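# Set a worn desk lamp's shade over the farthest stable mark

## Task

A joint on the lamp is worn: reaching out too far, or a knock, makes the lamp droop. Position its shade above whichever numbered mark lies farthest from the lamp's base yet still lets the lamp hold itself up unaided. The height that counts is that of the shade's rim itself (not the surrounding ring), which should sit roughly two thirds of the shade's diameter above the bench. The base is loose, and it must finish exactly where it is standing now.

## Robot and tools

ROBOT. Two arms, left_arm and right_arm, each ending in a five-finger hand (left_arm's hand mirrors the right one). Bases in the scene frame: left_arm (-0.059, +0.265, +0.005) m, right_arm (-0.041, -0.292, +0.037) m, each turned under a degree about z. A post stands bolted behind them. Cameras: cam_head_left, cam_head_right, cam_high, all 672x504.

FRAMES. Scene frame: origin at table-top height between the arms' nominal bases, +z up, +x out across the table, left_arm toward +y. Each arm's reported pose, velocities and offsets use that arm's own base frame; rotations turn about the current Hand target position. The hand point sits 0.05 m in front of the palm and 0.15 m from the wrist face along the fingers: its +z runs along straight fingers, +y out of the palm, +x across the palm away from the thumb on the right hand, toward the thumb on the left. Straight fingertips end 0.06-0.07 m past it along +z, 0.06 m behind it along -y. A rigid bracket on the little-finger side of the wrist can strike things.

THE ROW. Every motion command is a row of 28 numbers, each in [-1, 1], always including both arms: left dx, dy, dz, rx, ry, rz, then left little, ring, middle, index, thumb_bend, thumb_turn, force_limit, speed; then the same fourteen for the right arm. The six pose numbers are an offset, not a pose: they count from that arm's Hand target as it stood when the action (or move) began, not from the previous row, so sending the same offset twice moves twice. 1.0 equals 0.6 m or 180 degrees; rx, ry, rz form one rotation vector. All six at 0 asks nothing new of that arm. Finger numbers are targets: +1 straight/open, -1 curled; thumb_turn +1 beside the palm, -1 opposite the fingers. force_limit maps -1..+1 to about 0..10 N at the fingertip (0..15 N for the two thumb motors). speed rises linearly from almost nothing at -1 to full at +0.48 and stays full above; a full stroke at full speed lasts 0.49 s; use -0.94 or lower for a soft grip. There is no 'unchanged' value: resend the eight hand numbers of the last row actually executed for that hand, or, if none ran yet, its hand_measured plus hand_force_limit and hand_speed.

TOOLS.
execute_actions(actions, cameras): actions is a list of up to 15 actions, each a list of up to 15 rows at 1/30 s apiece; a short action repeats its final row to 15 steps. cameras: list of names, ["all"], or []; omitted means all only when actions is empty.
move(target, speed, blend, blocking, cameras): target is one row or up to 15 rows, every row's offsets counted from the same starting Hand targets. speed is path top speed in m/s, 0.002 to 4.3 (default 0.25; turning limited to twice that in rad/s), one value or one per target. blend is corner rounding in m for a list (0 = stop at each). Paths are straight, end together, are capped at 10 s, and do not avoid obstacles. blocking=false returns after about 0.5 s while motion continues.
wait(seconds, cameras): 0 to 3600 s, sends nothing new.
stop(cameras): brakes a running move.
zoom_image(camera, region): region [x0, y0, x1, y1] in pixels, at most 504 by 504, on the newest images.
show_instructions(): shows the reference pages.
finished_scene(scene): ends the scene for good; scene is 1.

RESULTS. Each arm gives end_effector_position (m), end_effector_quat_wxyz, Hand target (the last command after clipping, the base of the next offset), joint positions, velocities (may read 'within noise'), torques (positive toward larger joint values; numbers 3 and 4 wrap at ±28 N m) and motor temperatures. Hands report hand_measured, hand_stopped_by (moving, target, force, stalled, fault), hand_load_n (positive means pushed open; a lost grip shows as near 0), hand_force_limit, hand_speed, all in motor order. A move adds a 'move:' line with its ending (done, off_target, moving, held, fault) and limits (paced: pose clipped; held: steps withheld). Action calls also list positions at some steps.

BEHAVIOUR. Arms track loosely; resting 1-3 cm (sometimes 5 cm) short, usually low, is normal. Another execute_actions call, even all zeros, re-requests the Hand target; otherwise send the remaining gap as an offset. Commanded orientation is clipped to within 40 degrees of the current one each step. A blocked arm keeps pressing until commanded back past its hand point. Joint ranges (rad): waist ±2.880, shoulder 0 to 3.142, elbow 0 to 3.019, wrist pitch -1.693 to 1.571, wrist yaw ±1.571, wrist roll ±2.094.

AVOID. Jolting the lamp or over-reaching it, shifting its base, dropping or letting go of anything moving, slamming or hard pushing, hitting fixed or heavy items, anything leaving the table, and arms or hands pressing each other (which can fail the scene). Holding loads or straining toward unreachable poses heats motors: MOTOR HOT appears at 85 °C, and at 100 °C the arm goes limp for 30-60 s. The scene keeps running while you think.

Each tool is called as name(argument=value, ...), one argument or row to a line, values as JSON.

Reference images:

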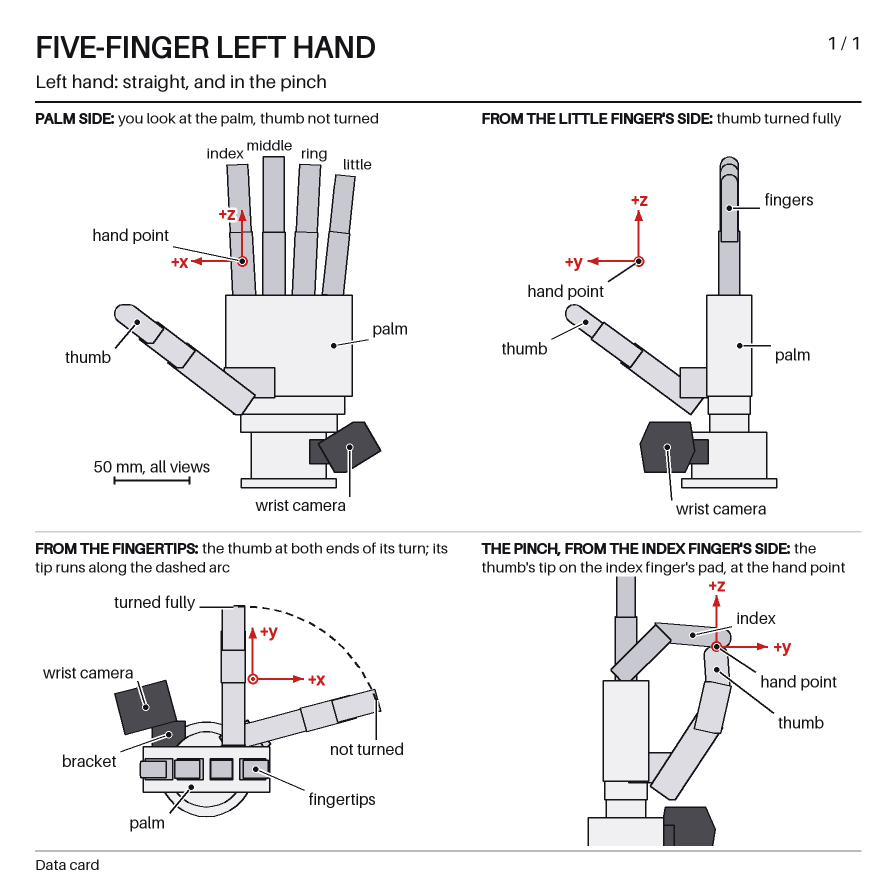

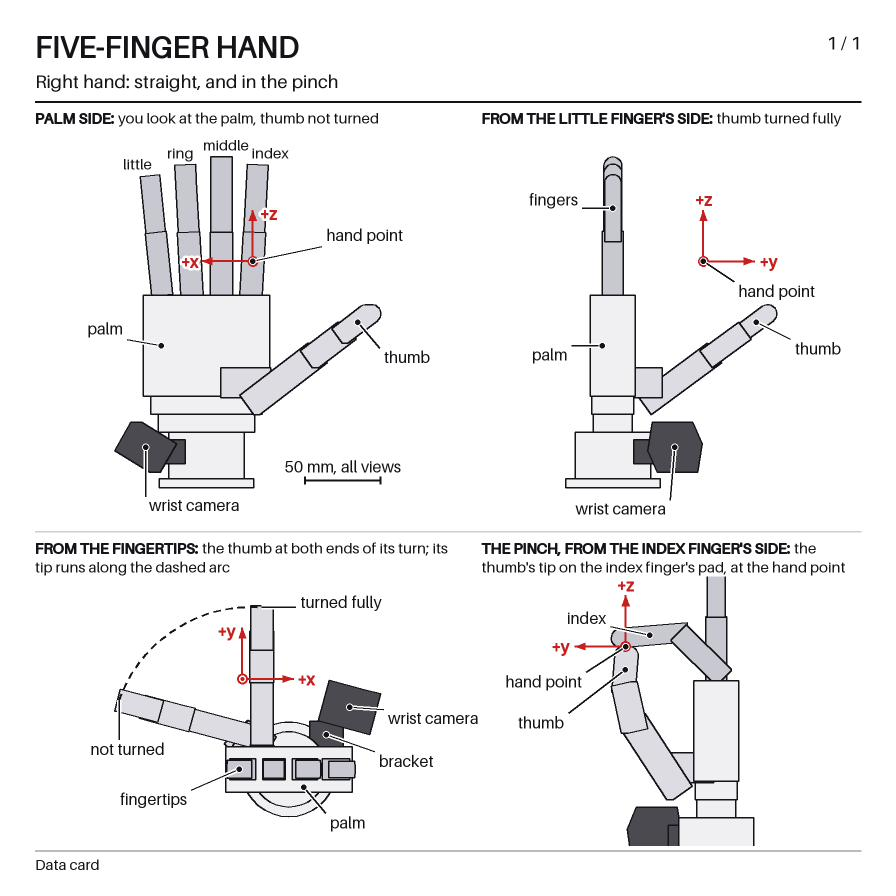

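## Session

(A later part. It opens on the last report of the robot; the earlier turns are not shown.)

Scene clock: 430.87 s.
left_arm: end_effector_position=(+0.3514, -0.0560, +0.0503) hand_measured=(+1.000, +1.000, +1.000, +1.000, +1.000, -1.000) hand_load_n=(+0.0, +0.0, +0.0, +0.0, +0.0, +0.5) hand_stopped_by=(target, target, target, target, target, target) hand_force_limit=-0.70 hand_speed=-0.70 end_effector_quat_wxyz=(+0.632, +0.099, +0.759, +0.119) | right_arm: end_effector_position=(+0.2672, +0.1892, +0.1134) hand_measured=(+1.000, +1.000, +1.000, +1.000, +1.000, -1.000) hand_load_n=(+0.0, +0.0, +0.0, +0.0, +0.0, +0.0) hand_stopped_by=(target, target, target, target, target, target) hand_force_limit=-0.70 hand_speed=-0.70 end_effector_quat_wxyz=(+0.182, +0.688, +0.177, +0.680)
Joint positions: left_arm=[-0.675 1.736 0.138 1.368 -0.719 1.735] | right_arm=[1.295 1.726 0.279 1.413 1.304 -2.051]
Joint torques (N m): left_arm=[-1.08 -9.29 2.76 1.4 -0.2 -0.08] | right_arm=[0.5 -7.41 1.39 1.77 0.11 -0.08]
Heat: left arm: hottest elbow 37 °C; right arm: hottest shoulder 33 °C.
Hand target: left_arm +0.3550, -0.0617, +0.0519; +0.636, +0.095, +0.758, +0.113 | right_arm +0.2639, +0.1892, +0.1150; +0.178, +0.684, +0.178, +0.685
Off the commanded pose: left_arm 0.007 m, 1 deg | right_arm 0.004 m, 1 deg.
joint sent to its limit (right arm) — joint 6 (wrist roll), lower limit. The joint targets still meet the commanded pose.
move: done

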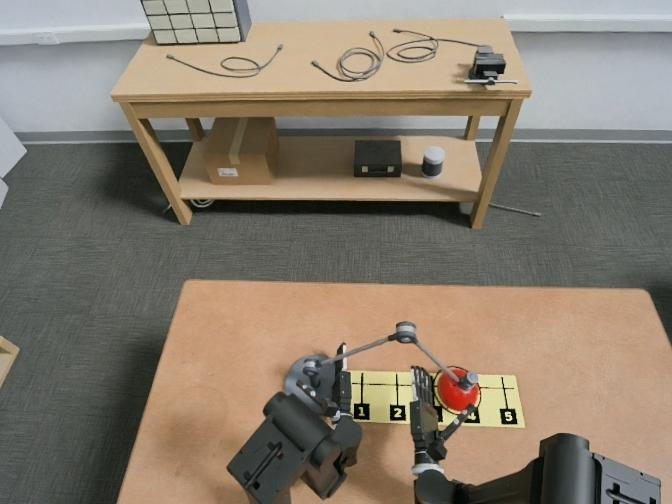

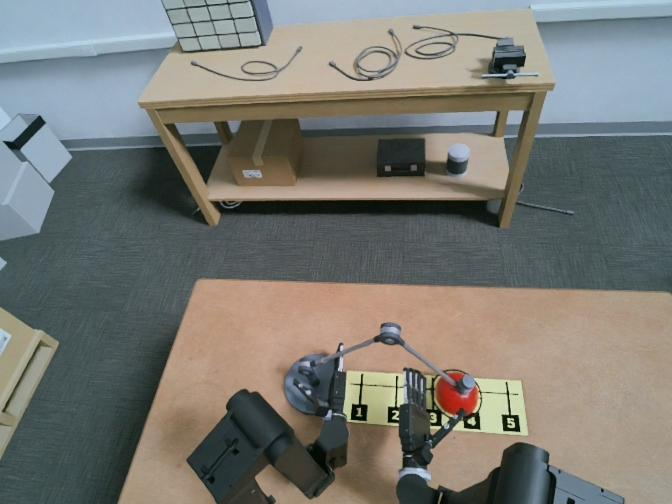

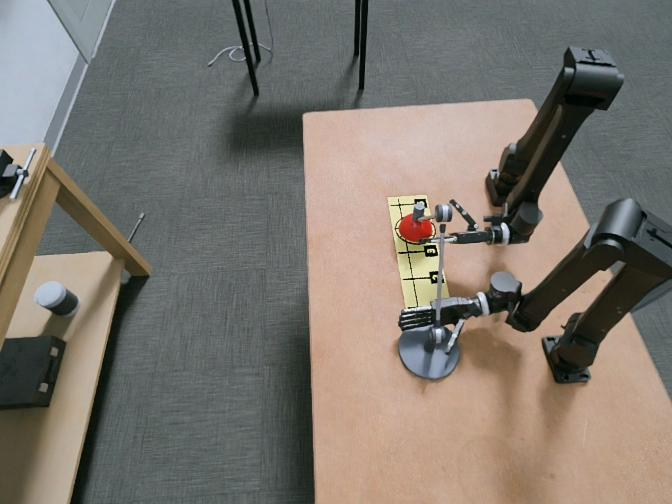

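zoom_image(
  camera="cam_head_right",
  region=[420, 350, 520, 440],
)

wait(
  seconds=4,
  cameras=["all"],
)

zoom_image(
  camera="cam_head_left",
  region=[420, 350, 520, 440],
)

zoom_image(
  camera="cam_high",
  region=[385, 190, 465, 270],
)

Scaled by 5.040 from the camera's image (finer frame: 960x720).

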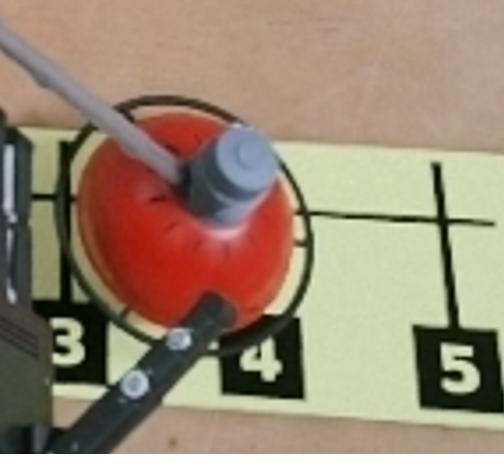

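Scene clock: 436.53 s.
left_arm: end_effector_position=(+0.3514, -0.0560, +0.0503) hand_measured=(+1.000, +1.000, +1.000, +1.000, +1.000, -1.000) hand_load_n=(+0.0, +0.0, +0.0, -0.5, +0.0, +0.0) hand_stopped_by=(target, target, target, target, target, target) hand_force_limit=-0.70 hand_speed=-0.70 end_effector_quat_wxyz=(+0.632, +0.099, +0.759, +0.119) | right_arm: end_effector_position=(+0.2672, +0.1892, +0.1134) hand_measured=(+1.000, +1.000, +1.000, +1.000, +1.000, -1.000) hand_load_n=(+0.0, +0.0, +0.0, +0.0, +0.0, +0.0) hand_stopped_by=(target, target, target, target, target, target) hand_force_limit=-0.70 hand_speed=-0.70 end_effector_quat_wxyz=(+0.182, +0.688, +0.177, +0.680)
Joint positions: left_arm=[-0.675 1.736 0.138 1.368 -0.719 1.735] | right_arm=[1.295 1.726 0.279 1.413 1.304 -2.051]
Joint torques (N m): left_arm=[-1.79 -8.64 2.84 1.63 -0.19 -0.06] | right_arm=[1.14 -7.82 1.43 1.62 0.09 -0.05]
Heat: left arm: hottest elbow 36 °C; right arm: hottest shoulder 33 °C.
Hand target: left_arm +0.3550, -0.0617, +0.0519; +0.636, +0.095, +0.758, +0.113 | right_arm +0.2639, +0.1892, +0.1150; +0.178, +0.684, +0.178, +0.685
Off the commanded pose: left_arm 0.007 m, 1 deg | right_arm 0.004 m, 1 deg.
wait: 4.00 s; at rest from the start

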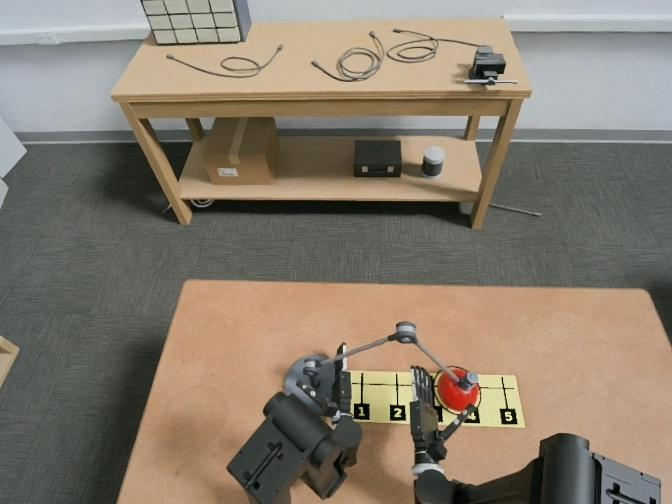

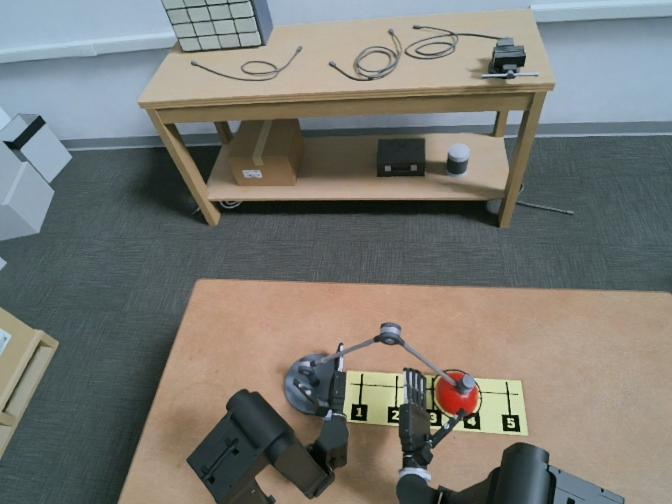

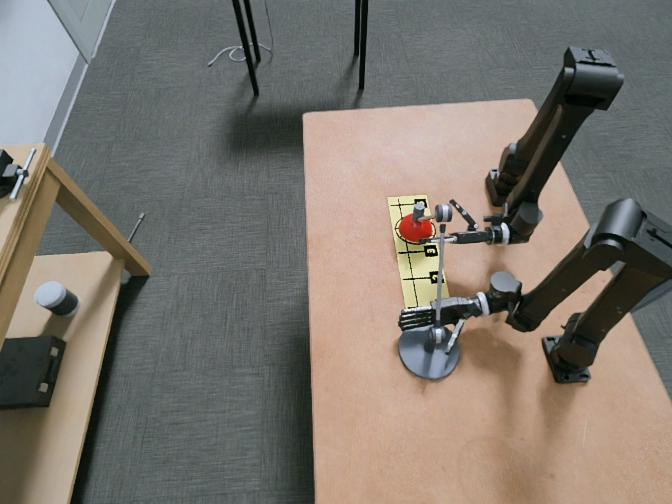

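Scaled by 5.040 from the camera's image (finer frame: 960x720).

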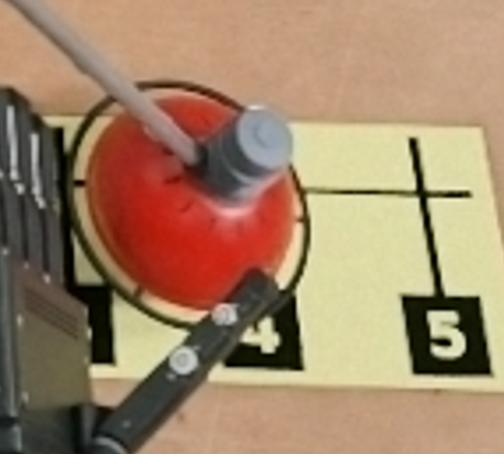

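Scaled by 6.300 from the camera's image (finer frame: 960x720).

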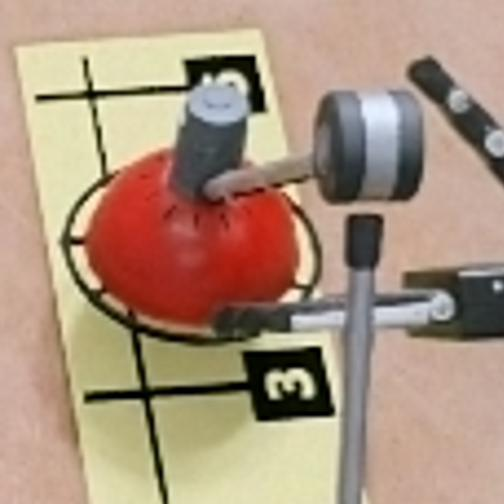

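move(
  target=[
    [0,0.08,0,0,0,0,1,1,1,1,1,-1,-0.7,-0.7,0.15,0,0.01,0,0,0,1,1,1,1,1,-1,-0.7,-0.7],
    [0,0.14,0,0,0,0,1,1,1,1,1,-1,-0.7,-0.7,0.15,-0.05,0.01,0,0,0,1,1,1,1,1,-1,-0.7,-0.7],
    [0,0.14,0,0,0,0,1,1,1,1,1,-1,-0.7,-0.7,0.15,-0.14,0.02,0,0,0,1,1,1,1,1,-1,-0.7,-0.7],
  ],
  speed=[0.06,0.04,0.025],
  cameras=["all"],
)

zoom_image(
  camera="cam_head_left",
  region=[280, 310, 500, 450],
)

zoom_image(
  camera="cam_high",
  region=[380, 190, 500, 390],
)

Scene clock: 443.37 s.
left_arm: end_effector_position=(+0.3614, -0.0006, +0.0527) hand_measured=(+1.000, +1.000, +1.000, +1.000, +1.000, -1.000) hand_load_n=(+0.0, +0.0, +0.0, +0.0, +0.0, +0.0) hand_stopped_by=(target, target, target, target, target, target) hand_force_limit=-0.70 hand_speed=-0.70 end_effector_quat_wxyz=(+0.643, +0.107, +0.755, +0.078) | right_arm: end_effector_position=(+0.3535, +0.1412, +0.1181) hand_measured=(+1.000, +1.000, +1.000, +1.000, +1.000, -1.000) hand_load_n=(+0.0, +0.0, +0.0, +0.0, +0.0, +0.5) hand_stopped_by=(target, target, target, target, target, target) hand_force_limit=-0.70 hand_speed=-0.70 end_effector_quat_wxyz=(+0.147, +0.686, +0.218, +0.679)
Joint positions: left_arm=[-0.35 1.761 0.056 1.533 -0.325 1.777] | right_arm=[0.893 1.64 0.213 1.376 0.799 -2.056]
Joint torques (N m): left_arm=[2.37 -6.71 0.39 3.08 -1.24 0.35] | right_arm=[-3.72 -9.58 0.46 2.8 1.36 -0.04]
Heat: left arm: hottest elbow 36 °C; right arm: hottest shoulder 33 °C.
Hand target: left_arm +0.3550, +0.0221, +0.0518; +0.636, +0.095, +0.758, +0.112 | right_arm +0.3539, +0.1051, +0.1271; +0.178, +0.684, +0.178, +0.685
Off the commanded pose: left_arm 0.024 m, 4 deg | right_arm 0.037 m, 6 deg.
joint sent to its limit (right arm) — joint 6 (wrist roll), lower limit. The joint targets still meet the commanded pose.
move: off_target (left_arm, right_arm)

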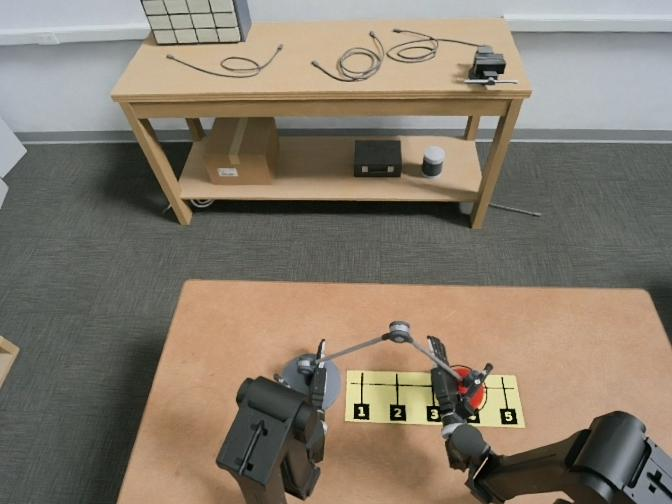

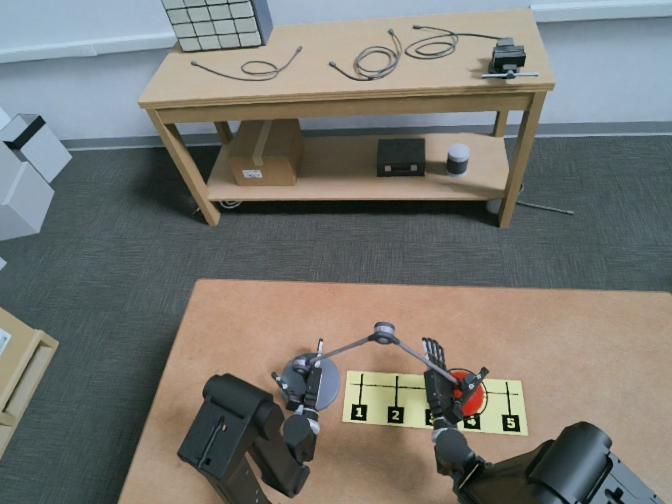

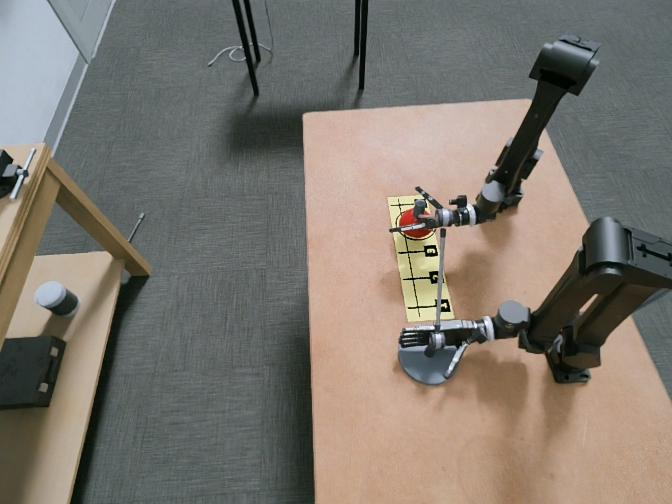

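Scaled by 2.291 from the camera's image (finer frame: 960x720).

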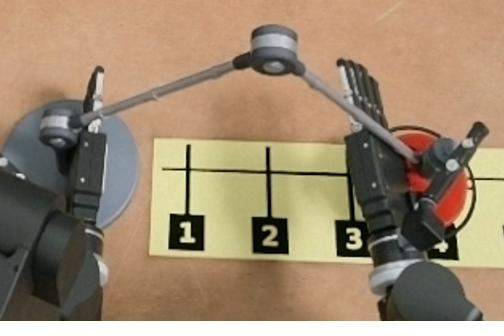

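Scaled by 2.520 from the camera's image (finer frame: 960x720).

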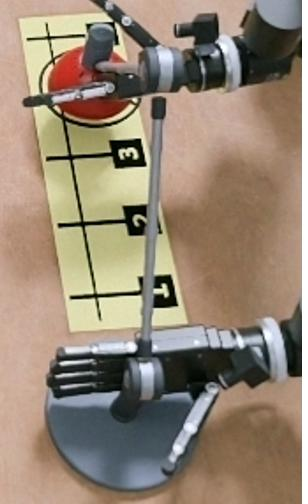

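move(
  target=[
    [0,0.02,0,0,0,0,1,1,1,1,1,-1,-0.7,-0.7,0,-0.03,0.015,0,0,0,1,1,1,1,1,-1,-0.7,-0.7],
  ],
  speed=0.03,
  cameras=["all"],
)

zoom_image(
  camera="cam_head_left",
  region=[280, 310, 500, 450],
)

zoom_image(
  camera="cam_high",
  region=[380, 190, 500, 390],
)

Scene clock: 444.87 s.
left_arm: end_effector_position=(+0.3629, -0.0007, +0.0526) hand_measured=(+1.000, +1.000, +1.000, +1.000, +1.000, -1.000) hand_load_n=(+0.0, +0.0, +0.0, +0.0, +0.0, +0.0) hand_stopped_by=(target, target, target, target, target, target) hand_force_limit=-0.70 hand_speed=-0.70 end_effector_quat_wxyz=(+0.643, +0.121, +0.753, +0.066) | right_arm: end_effector_position=(+0.3540, +0.1261, +0.1288) hand_measured=(+1.000, +1.000, +1.000, +1.000, +1.000, -1.000) hand_load_n=(+0.0, +0.0, +0.0, +0.0, +0.0, -2.0) hand_stopped_by=(target, target, target, target, target, target) hand_force_limit=-0.70 hand_speed=-0.70 end_effector_quat_wxyz=(+0.140, +0.683, +0.216, +0.684)
Joint positions: left_arm=[-0.314 1.763 0.048 1.544 -0.252 1.789] | right_arm=[0.846 1.564 0.178 1.35 0.742 -2.056]
Joint torques (N m): left_arm=[3.19 -6.53 0.01 2.95 -1.8 0.32] | right_arm=[-4.07 -7.59 1.05 2.03 1.53 0]
Heat: left arm: hottest elbow 36 °C; right arm: hottest shoulder 33 °C.
Hand target: left_arm +0.3551, +0.0341, +0.0519; +0.636, +0.095, +0.758, +0.112 | right_arm +0.3538, +0.0871, +0.1359; +0.178, +0.684, +0.178, +0.684
Off the commanded pose: left_arm 0.036 m, 6 deg | right_arm 0.040 m, 6 deg.
joint sent to its limit (left arm) — joint 4 (wrist pitch), upper limit. The joint targets still meet the commanded pose.
joint sent to its limit (right arm) — joint 6 (wrist roll), lower limit. The joint targets still meet the commanded pose.
move: off_target (left_arm, right_arm)

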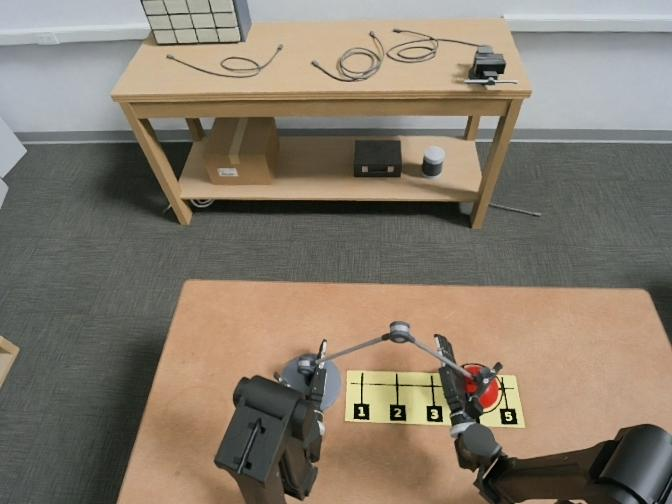

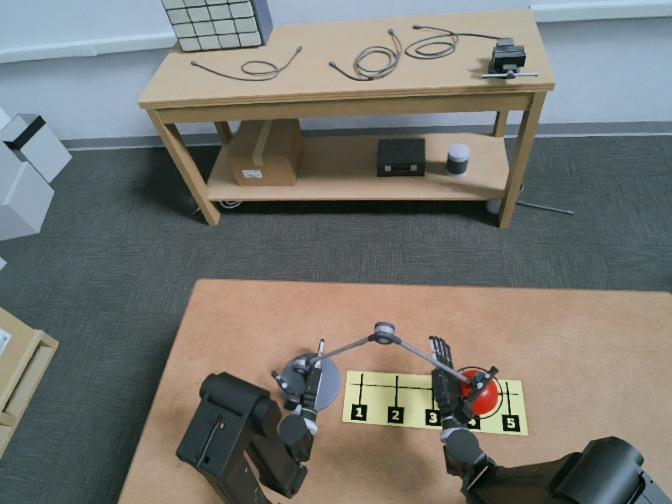

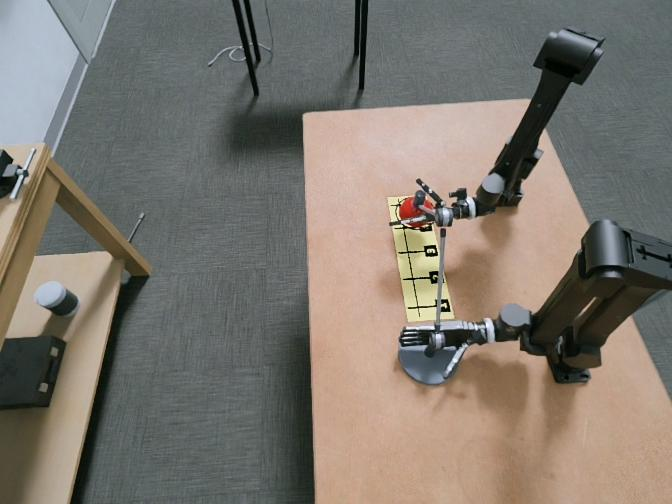

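Scaled by 2.291 from the camera's image (finer frame: 960x720).

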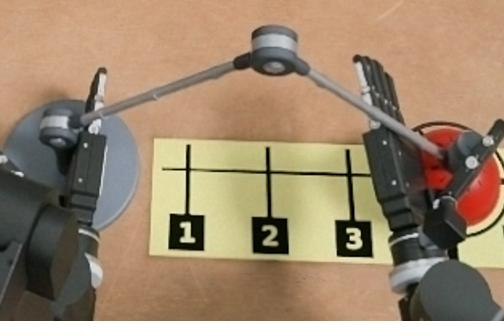

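Scaled by 2.520 from the camera's image (finer frame: 960x720).

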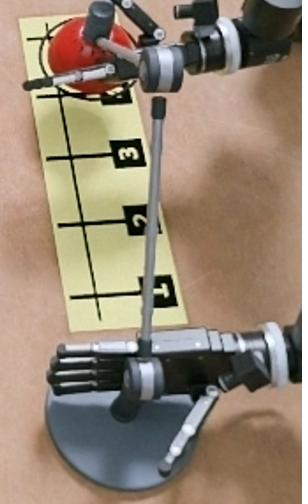

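zoom_image(
  camera="cam_head_left",
  region=[420, 330, 520, 440],
)

zoom_image(
  camera="cam_high",
  region=[385, 170, 485, 250],
)

zoom_image(
  camera="cam_head_right",
  region=[420, 330, 520, 440],
)

Scaled by 4.582 from the camera's image (finer frame: 960x720).

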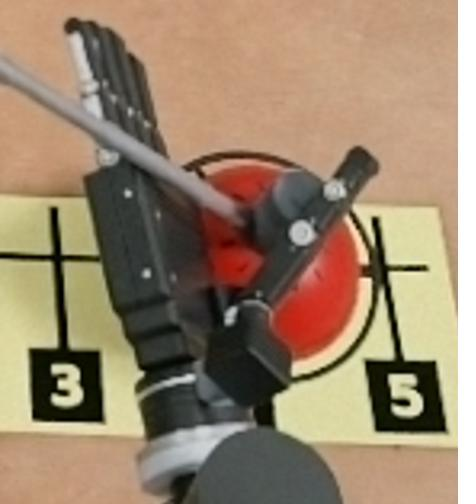

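Scaled by 5.040 from the camera's image (finer frame: 960x720).

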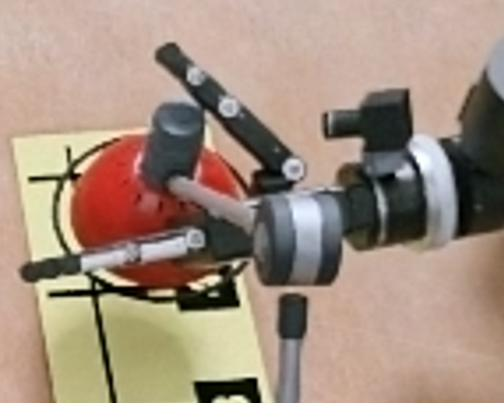

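Scaled by 4.582 from the camera's image (finer frame: 960x720).

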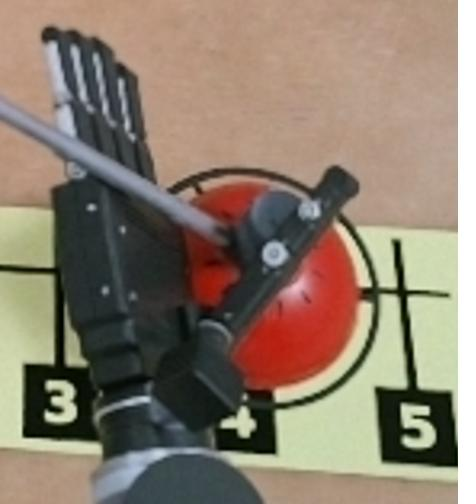

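move(
  target=[
    [0,0.0,0,0,0,0,1,1,1,1,1,-1,-0.7,-0.7,-0.02,-0.04,0.02,0,0,0,1,1,1,1,1,-1,-0.7,-0.7],
  ],
  speed=0.03,
  cameras=["all"],
)

zoom_image(
  camera="cam_head_left",
  region=[280, 310, 520, 450],
)

zoom_image(
  camera="cam_high",
  region=[385, 170, 485, 250],
)

zoom_image(
  camera="cam_head_right",
  region=[420, 330, 520, 440],
)

Scene clock: 447.37 s.
left_arm: end_effector_position=(+0.3629, +0.0015, +0.0529) hand_measured=(+1.000, +1.000, +1.000, +1.000, +1.000, -1.000) hand_load_n=(+0.0, +0.0, +0.0, +0.0, +0.0, +0.5) hand_stopped_by=(target, target, target, target, target, target) hand_force_limit=-0.70 hand_speed=-0.70 end_effector_quat_wxyz=(+0.643, +0.120, +0.753, +0.068) | right_arm: end_effector_position=(+0.3433, +0.0906, +0.1386) hand_measured=(+1.000, +1.000, +1.000, +1.000, +1.000, -1.000) hand_load_n=(+0.0, +0.0, +0.0, +0.0, +0.0, +0.0) hand_stopped_by=(target, target, target, target, target, target) hand_force_limit=-0.70 hand_speed=-0.70 end_effector_quat_wxyz=(+0.151, +0.688, +0.212, +0.677)
Joint positions: left_arm=[-0.308 1.763 0.048 1.546 -0.252 1.791] | right_arm=[0.782 1.41 0.106 1.256 0.702 -2.056]
Joint torques (N m): left_arm=[4.07 -6.36 0.21 2.88 -1.76 0.28] | right_arm=[-3.96 -6.59 2.55 2.19 1.21 0.01]
Heat: left arm: hottest elbow 35 °C; right arm: hottest shoulder 33 °C.
Hand target: left_arm +0.3551, +0.0341, +0.0520; +0.636, +0.095, +0.758, +0.112 | right_arm +0.3418, +0.0632, +0.1480; +0.177, +0.684, +0.178, +0.685
Off the commanded pose: left_arm 0.034 m, 6 deg | right_arm 0.029 m, 5 deg.
joint sent to its limit (left arm) — joint 4 (wrist pitch), upper limit. The joint targets still meet the commanded pose.
joint sent to its limit (right arm) — joint 6 (wrist roll), lower limit. The joint targets still meet the commanded pose.
move: off_target (right_arm)

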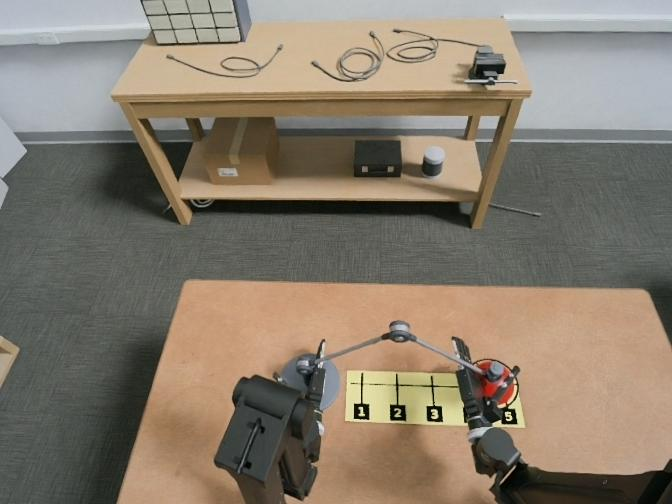

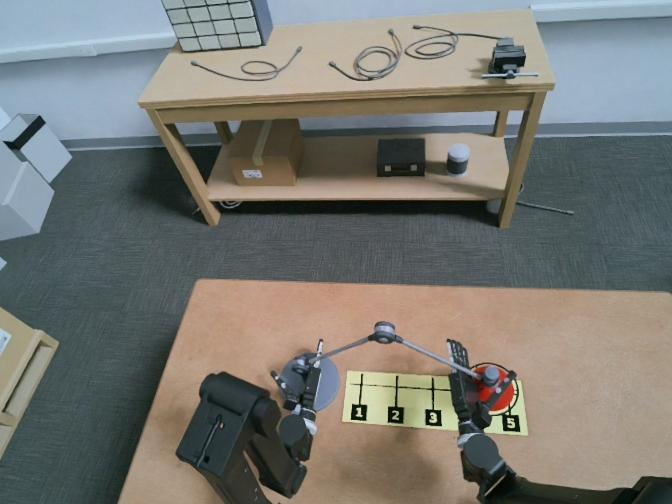

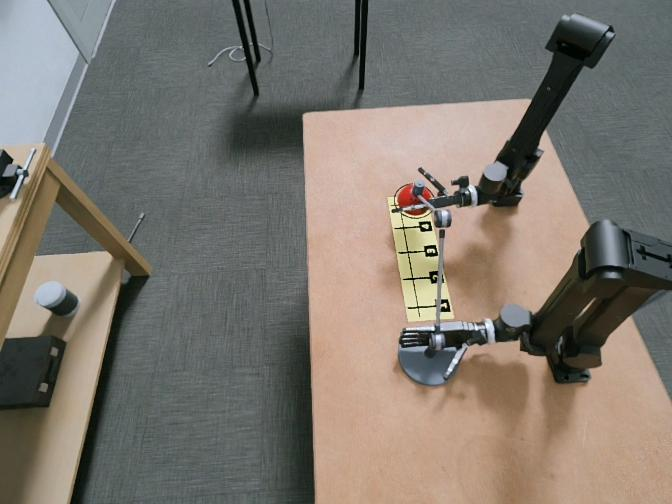

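Scaled by 2.100 from the camera's image (finer frame: 960x720).

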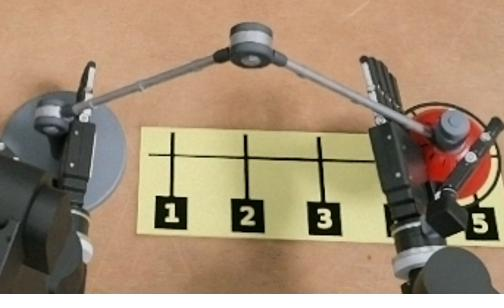

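Scaled by 5.040 from the camera's image (finer frame: 960x720).

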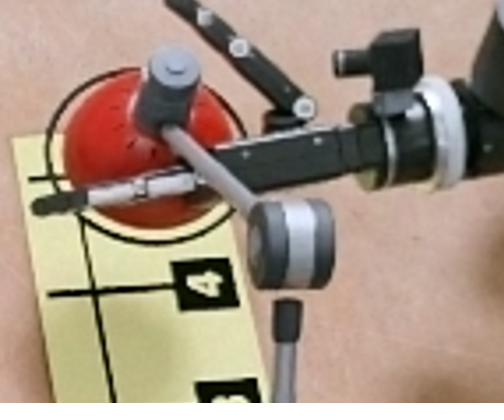

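Scaled by 4.582 from the camera's image (finer frame: 960x720).

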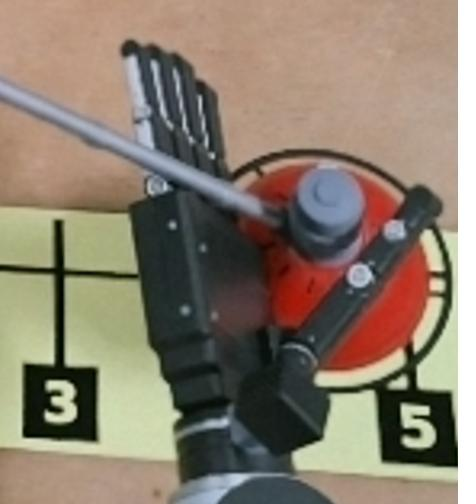

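move(
  target=[
    [0,-0.048,0,0,0,0,1,1,1,1,1,-1,-0.7,-0.7,0,0.078,-0.05,0,0,0,1,1,1,1,1,-1,-0.7,-0.7],
  ],
  speed=0.03,
  cameras=["all"],
)

zoom_image(
  camera="cam_head_left",
  region=[280, 310, 520, 450],
)

zoom_image(
  camera="cam_high",
  region=[385, 170, 485, 250],
)

zoom_image(
  camera="cam_head_right",
  region=[420, 330, 520, 440],
)

Scene clock: 450.37 s.
left_arm: end_effector_position=(+0.3576, +0.0008, +0.0575) hand_measured=(+1.000, +1.000, +1.000, +1.000, +1.000, -1.000) hand_load_n=(+0.0, +0.0, +0.0, +0.0, +0.0, +0.0) hand_stopped_by=(target, target, target, target, target, target) hand_force_limit=-0.70 hand_speed=-0.70 end_effector_quat_wxyz=(+0.647, +0.092, +0.751, +0.100) | right_arm: end_effector_position=(+0.3397, +0.1016, +0.1161) hand_measured=(+1.000, +1.000, +1.000, +1.000, +1.000, -1.000) hand_load_n=(+0.0, +0.0, +0.0, +0.0, +0.0, +0.0) hand_stopped_by=(target, target, target, target, target, target) hand_force_limit=-0.70 hand_speed=-0.70 end_effector_quat_wxyz=(+0.181, +0.693, +0.179, +0.674)
Joint positions: left_arm=[-0.396 1.765 0.061 1.546 -0.423 1.782] | right_arm=[0.866 1.656 0.161 1.455 0.875 -2.056]
Joint torques (N m): left_arm=[-0.38 -6.48 1.16 1.72 -0.59 0.17] | right_arm=[0.5 -4.78 3.66 2.18 0.09 0.03]
Heat: left arm: hottest elbow 35 °C; right arm: hottest shoulder 33 °C.
Hand target: left_arm +0.3550, +0.0054, +0.0519; +0.636, +0.095, +0.758, +0.112 | right_arm +0.3419, +0.1100, +0.1181; +0.177, +0.684, +0.178, +0.685
Off the commanded pose: left_arm 0.008 m, 2 deg | right_arm 0.009 m, 2 deg.
joint sent to its limit (right arm) — joint 6 (wrist roll), lower limit. The joint targets still meet the commanded pose.
move: done

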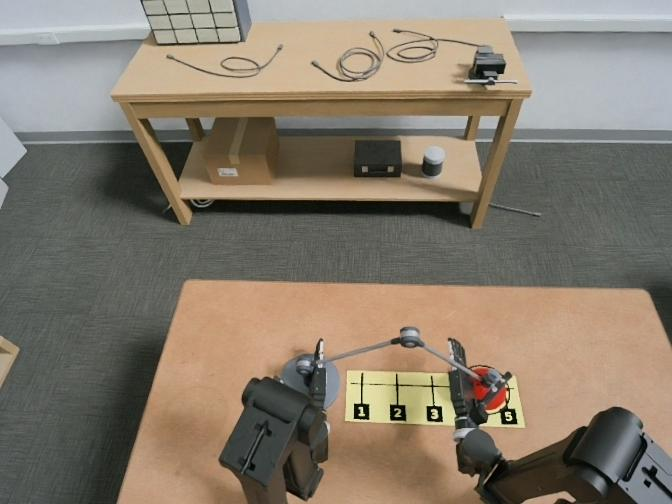

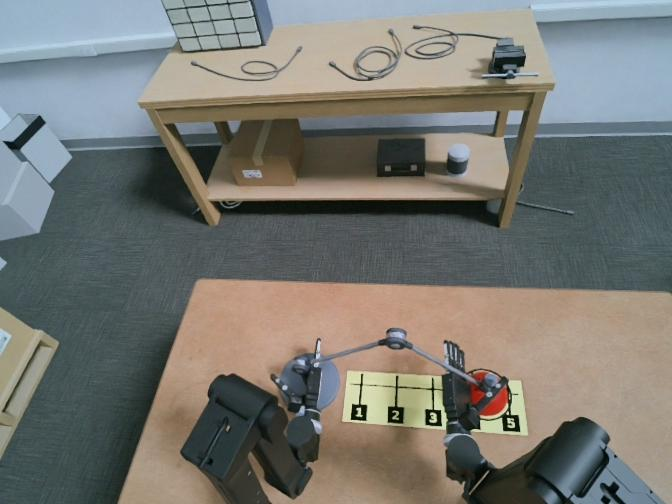

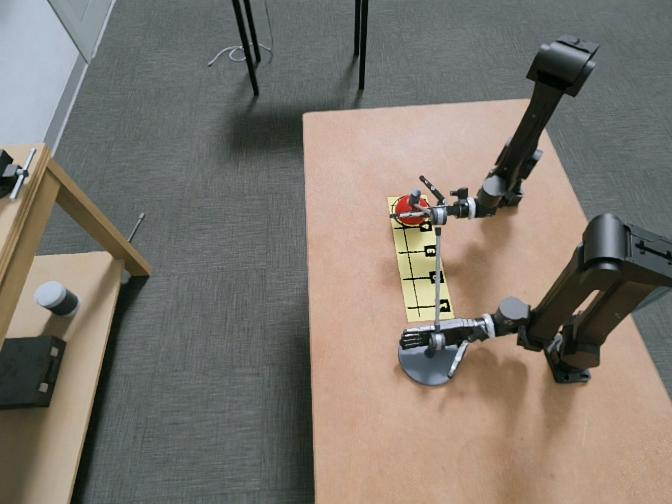

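Scaled by 2.100 from the camera's image (finer frame: 960x720).

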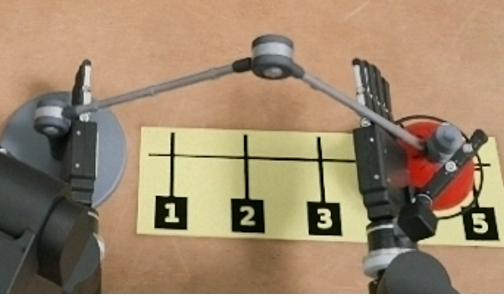

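Scaled by 5.040 from the camera's image (finer frame: 960x720).

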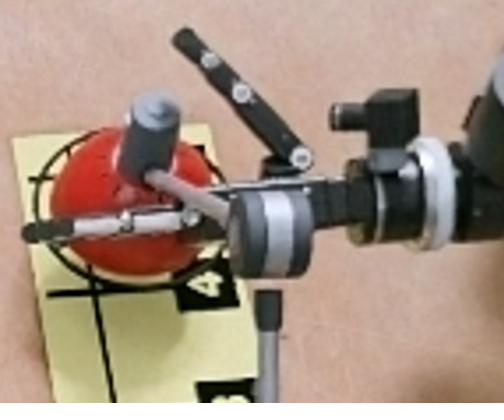

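Scaled by 4.582 from the camera's image (finer frame: 960x720).

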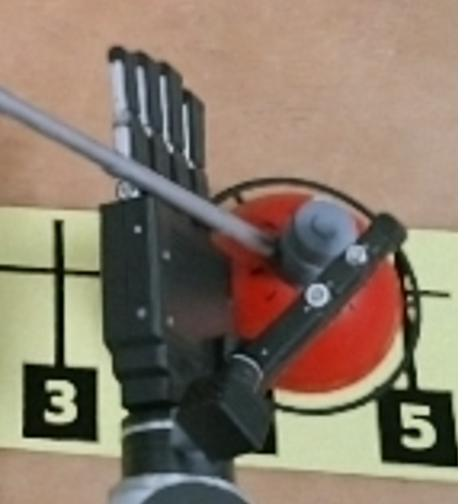

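move(
  target=[
    [0,-0.0,0,0,0,0,1,1,1,1,1,-1,-0.7,-0.7,0,0.03,-0.01,0,0,0,1,1,1,1,1,-1,-0.7,-0.7],
  ],
  speed=0.03,
  cameras=["all"],
)

zoom_image(
  camera="cam_head_left",
  region=[280, 310, 520, 450],
)

zoom_image(
  camera="cam_head_right",
  region=[420, 330, 520, 440],
)

Scene clock: 451.63 s.
left_arm: end_effector_position=(+0.3576, +0.0008, +0.0575) hand_measured=(+1.000, +1.000, +1.000, +1.000, +1.000, -1.000) hand_load_n=(+0.0, +0.0, +0.0, +0.0, +0.0, +0.0) hand_stopped_by=(target, target, target, target, target, target) hand_force_limit=-0.70 hand_speed=-0.70 end_effector_quat_wxyz=(+0.647, +0.092, +0.751, +0.100) | right_arm: end_effector_position=(+0.3403, +0.1197, +0.1113) hand_measured=(+1.000, +1.000, +1.000, +1.000, +1.000, -1.000) hand_load_n=(+0.0, +0.0, +0.0, +0.0, +0.0, +0.5) hand_stopped_by=(target, target, target, target, target, target) hand_force_limit=-0.70 hand_speed=-0.70 end_effector_quat_wxyz=(+0.181, +0.692, +0.179, +0.675)
Joint positions: left_arm=[-0.396 1.765 0.061 1.546 -0.423 1.782] | right_arm=[0.913 1.705 0.201 1.467 0.921 -2.056]
Joint torques (N m): left_arm=[-0.5 -6.53 1.13 1.58 -0.59 0.17] | right_arm=[0.15 -5.13 3.26 2.25 0.13 0.04]
Heat: left arm: hottest elbow 35 °C; right arm: hottest shoulder 33 °C.
Hand target: left_arm +0.3550, +0.0054, +0.0519; +0.636, +0.095, +0.758, +0.112 | right_arm +0.3419, +0.1279, +0.1120; +0.178, +0.684, +0.178, +0.685
Off the commanded pose: left_arm 0.008 m, 2 deg | right_arm 0.008 m, 1 deg.
joint sent to its limit (right arm) — joint 6 (wrist roll), lower limit. The joint targets still meet the commanded pose.
move: done

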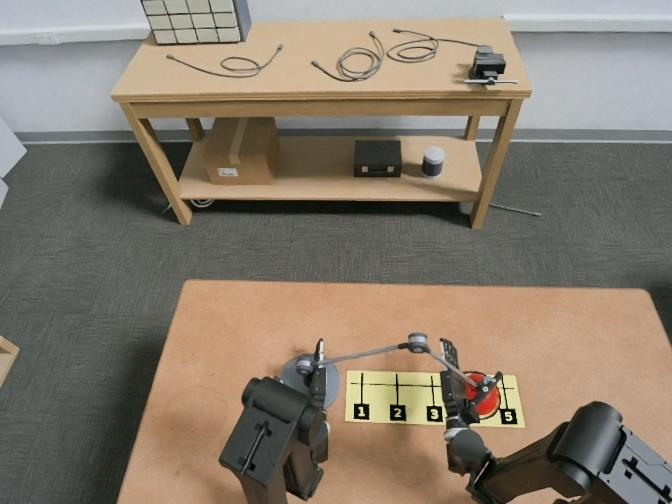

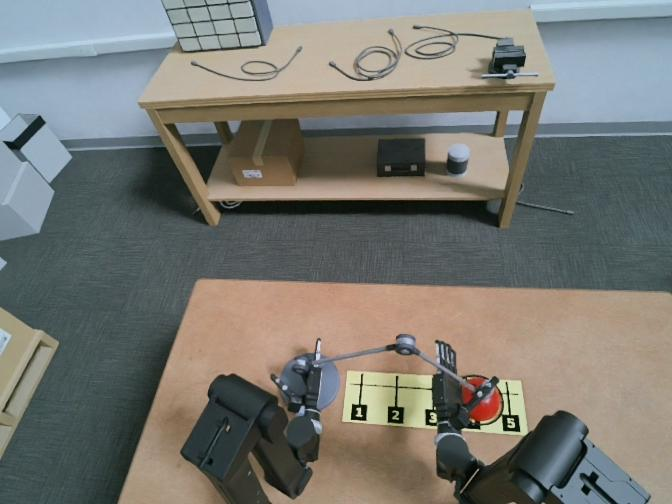

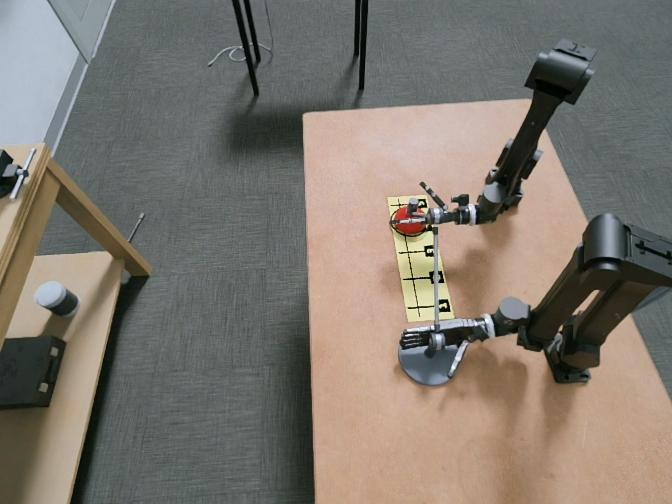

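Scaled by 2.100 from the camera's image (finer frame: 960x720).

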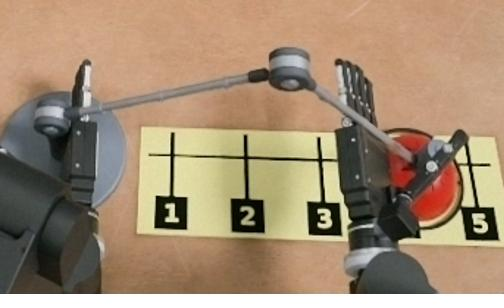

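Scaled by 4.582 from the camera's image (finer frame: 960x720).

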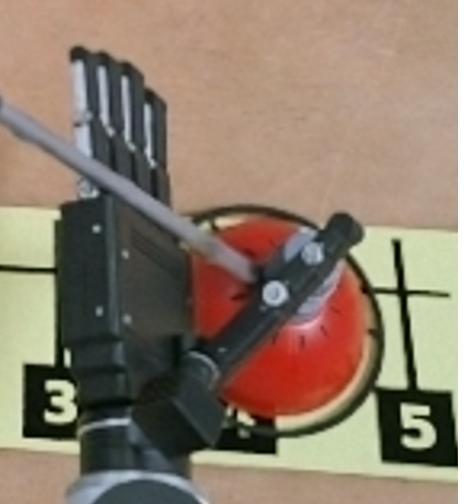

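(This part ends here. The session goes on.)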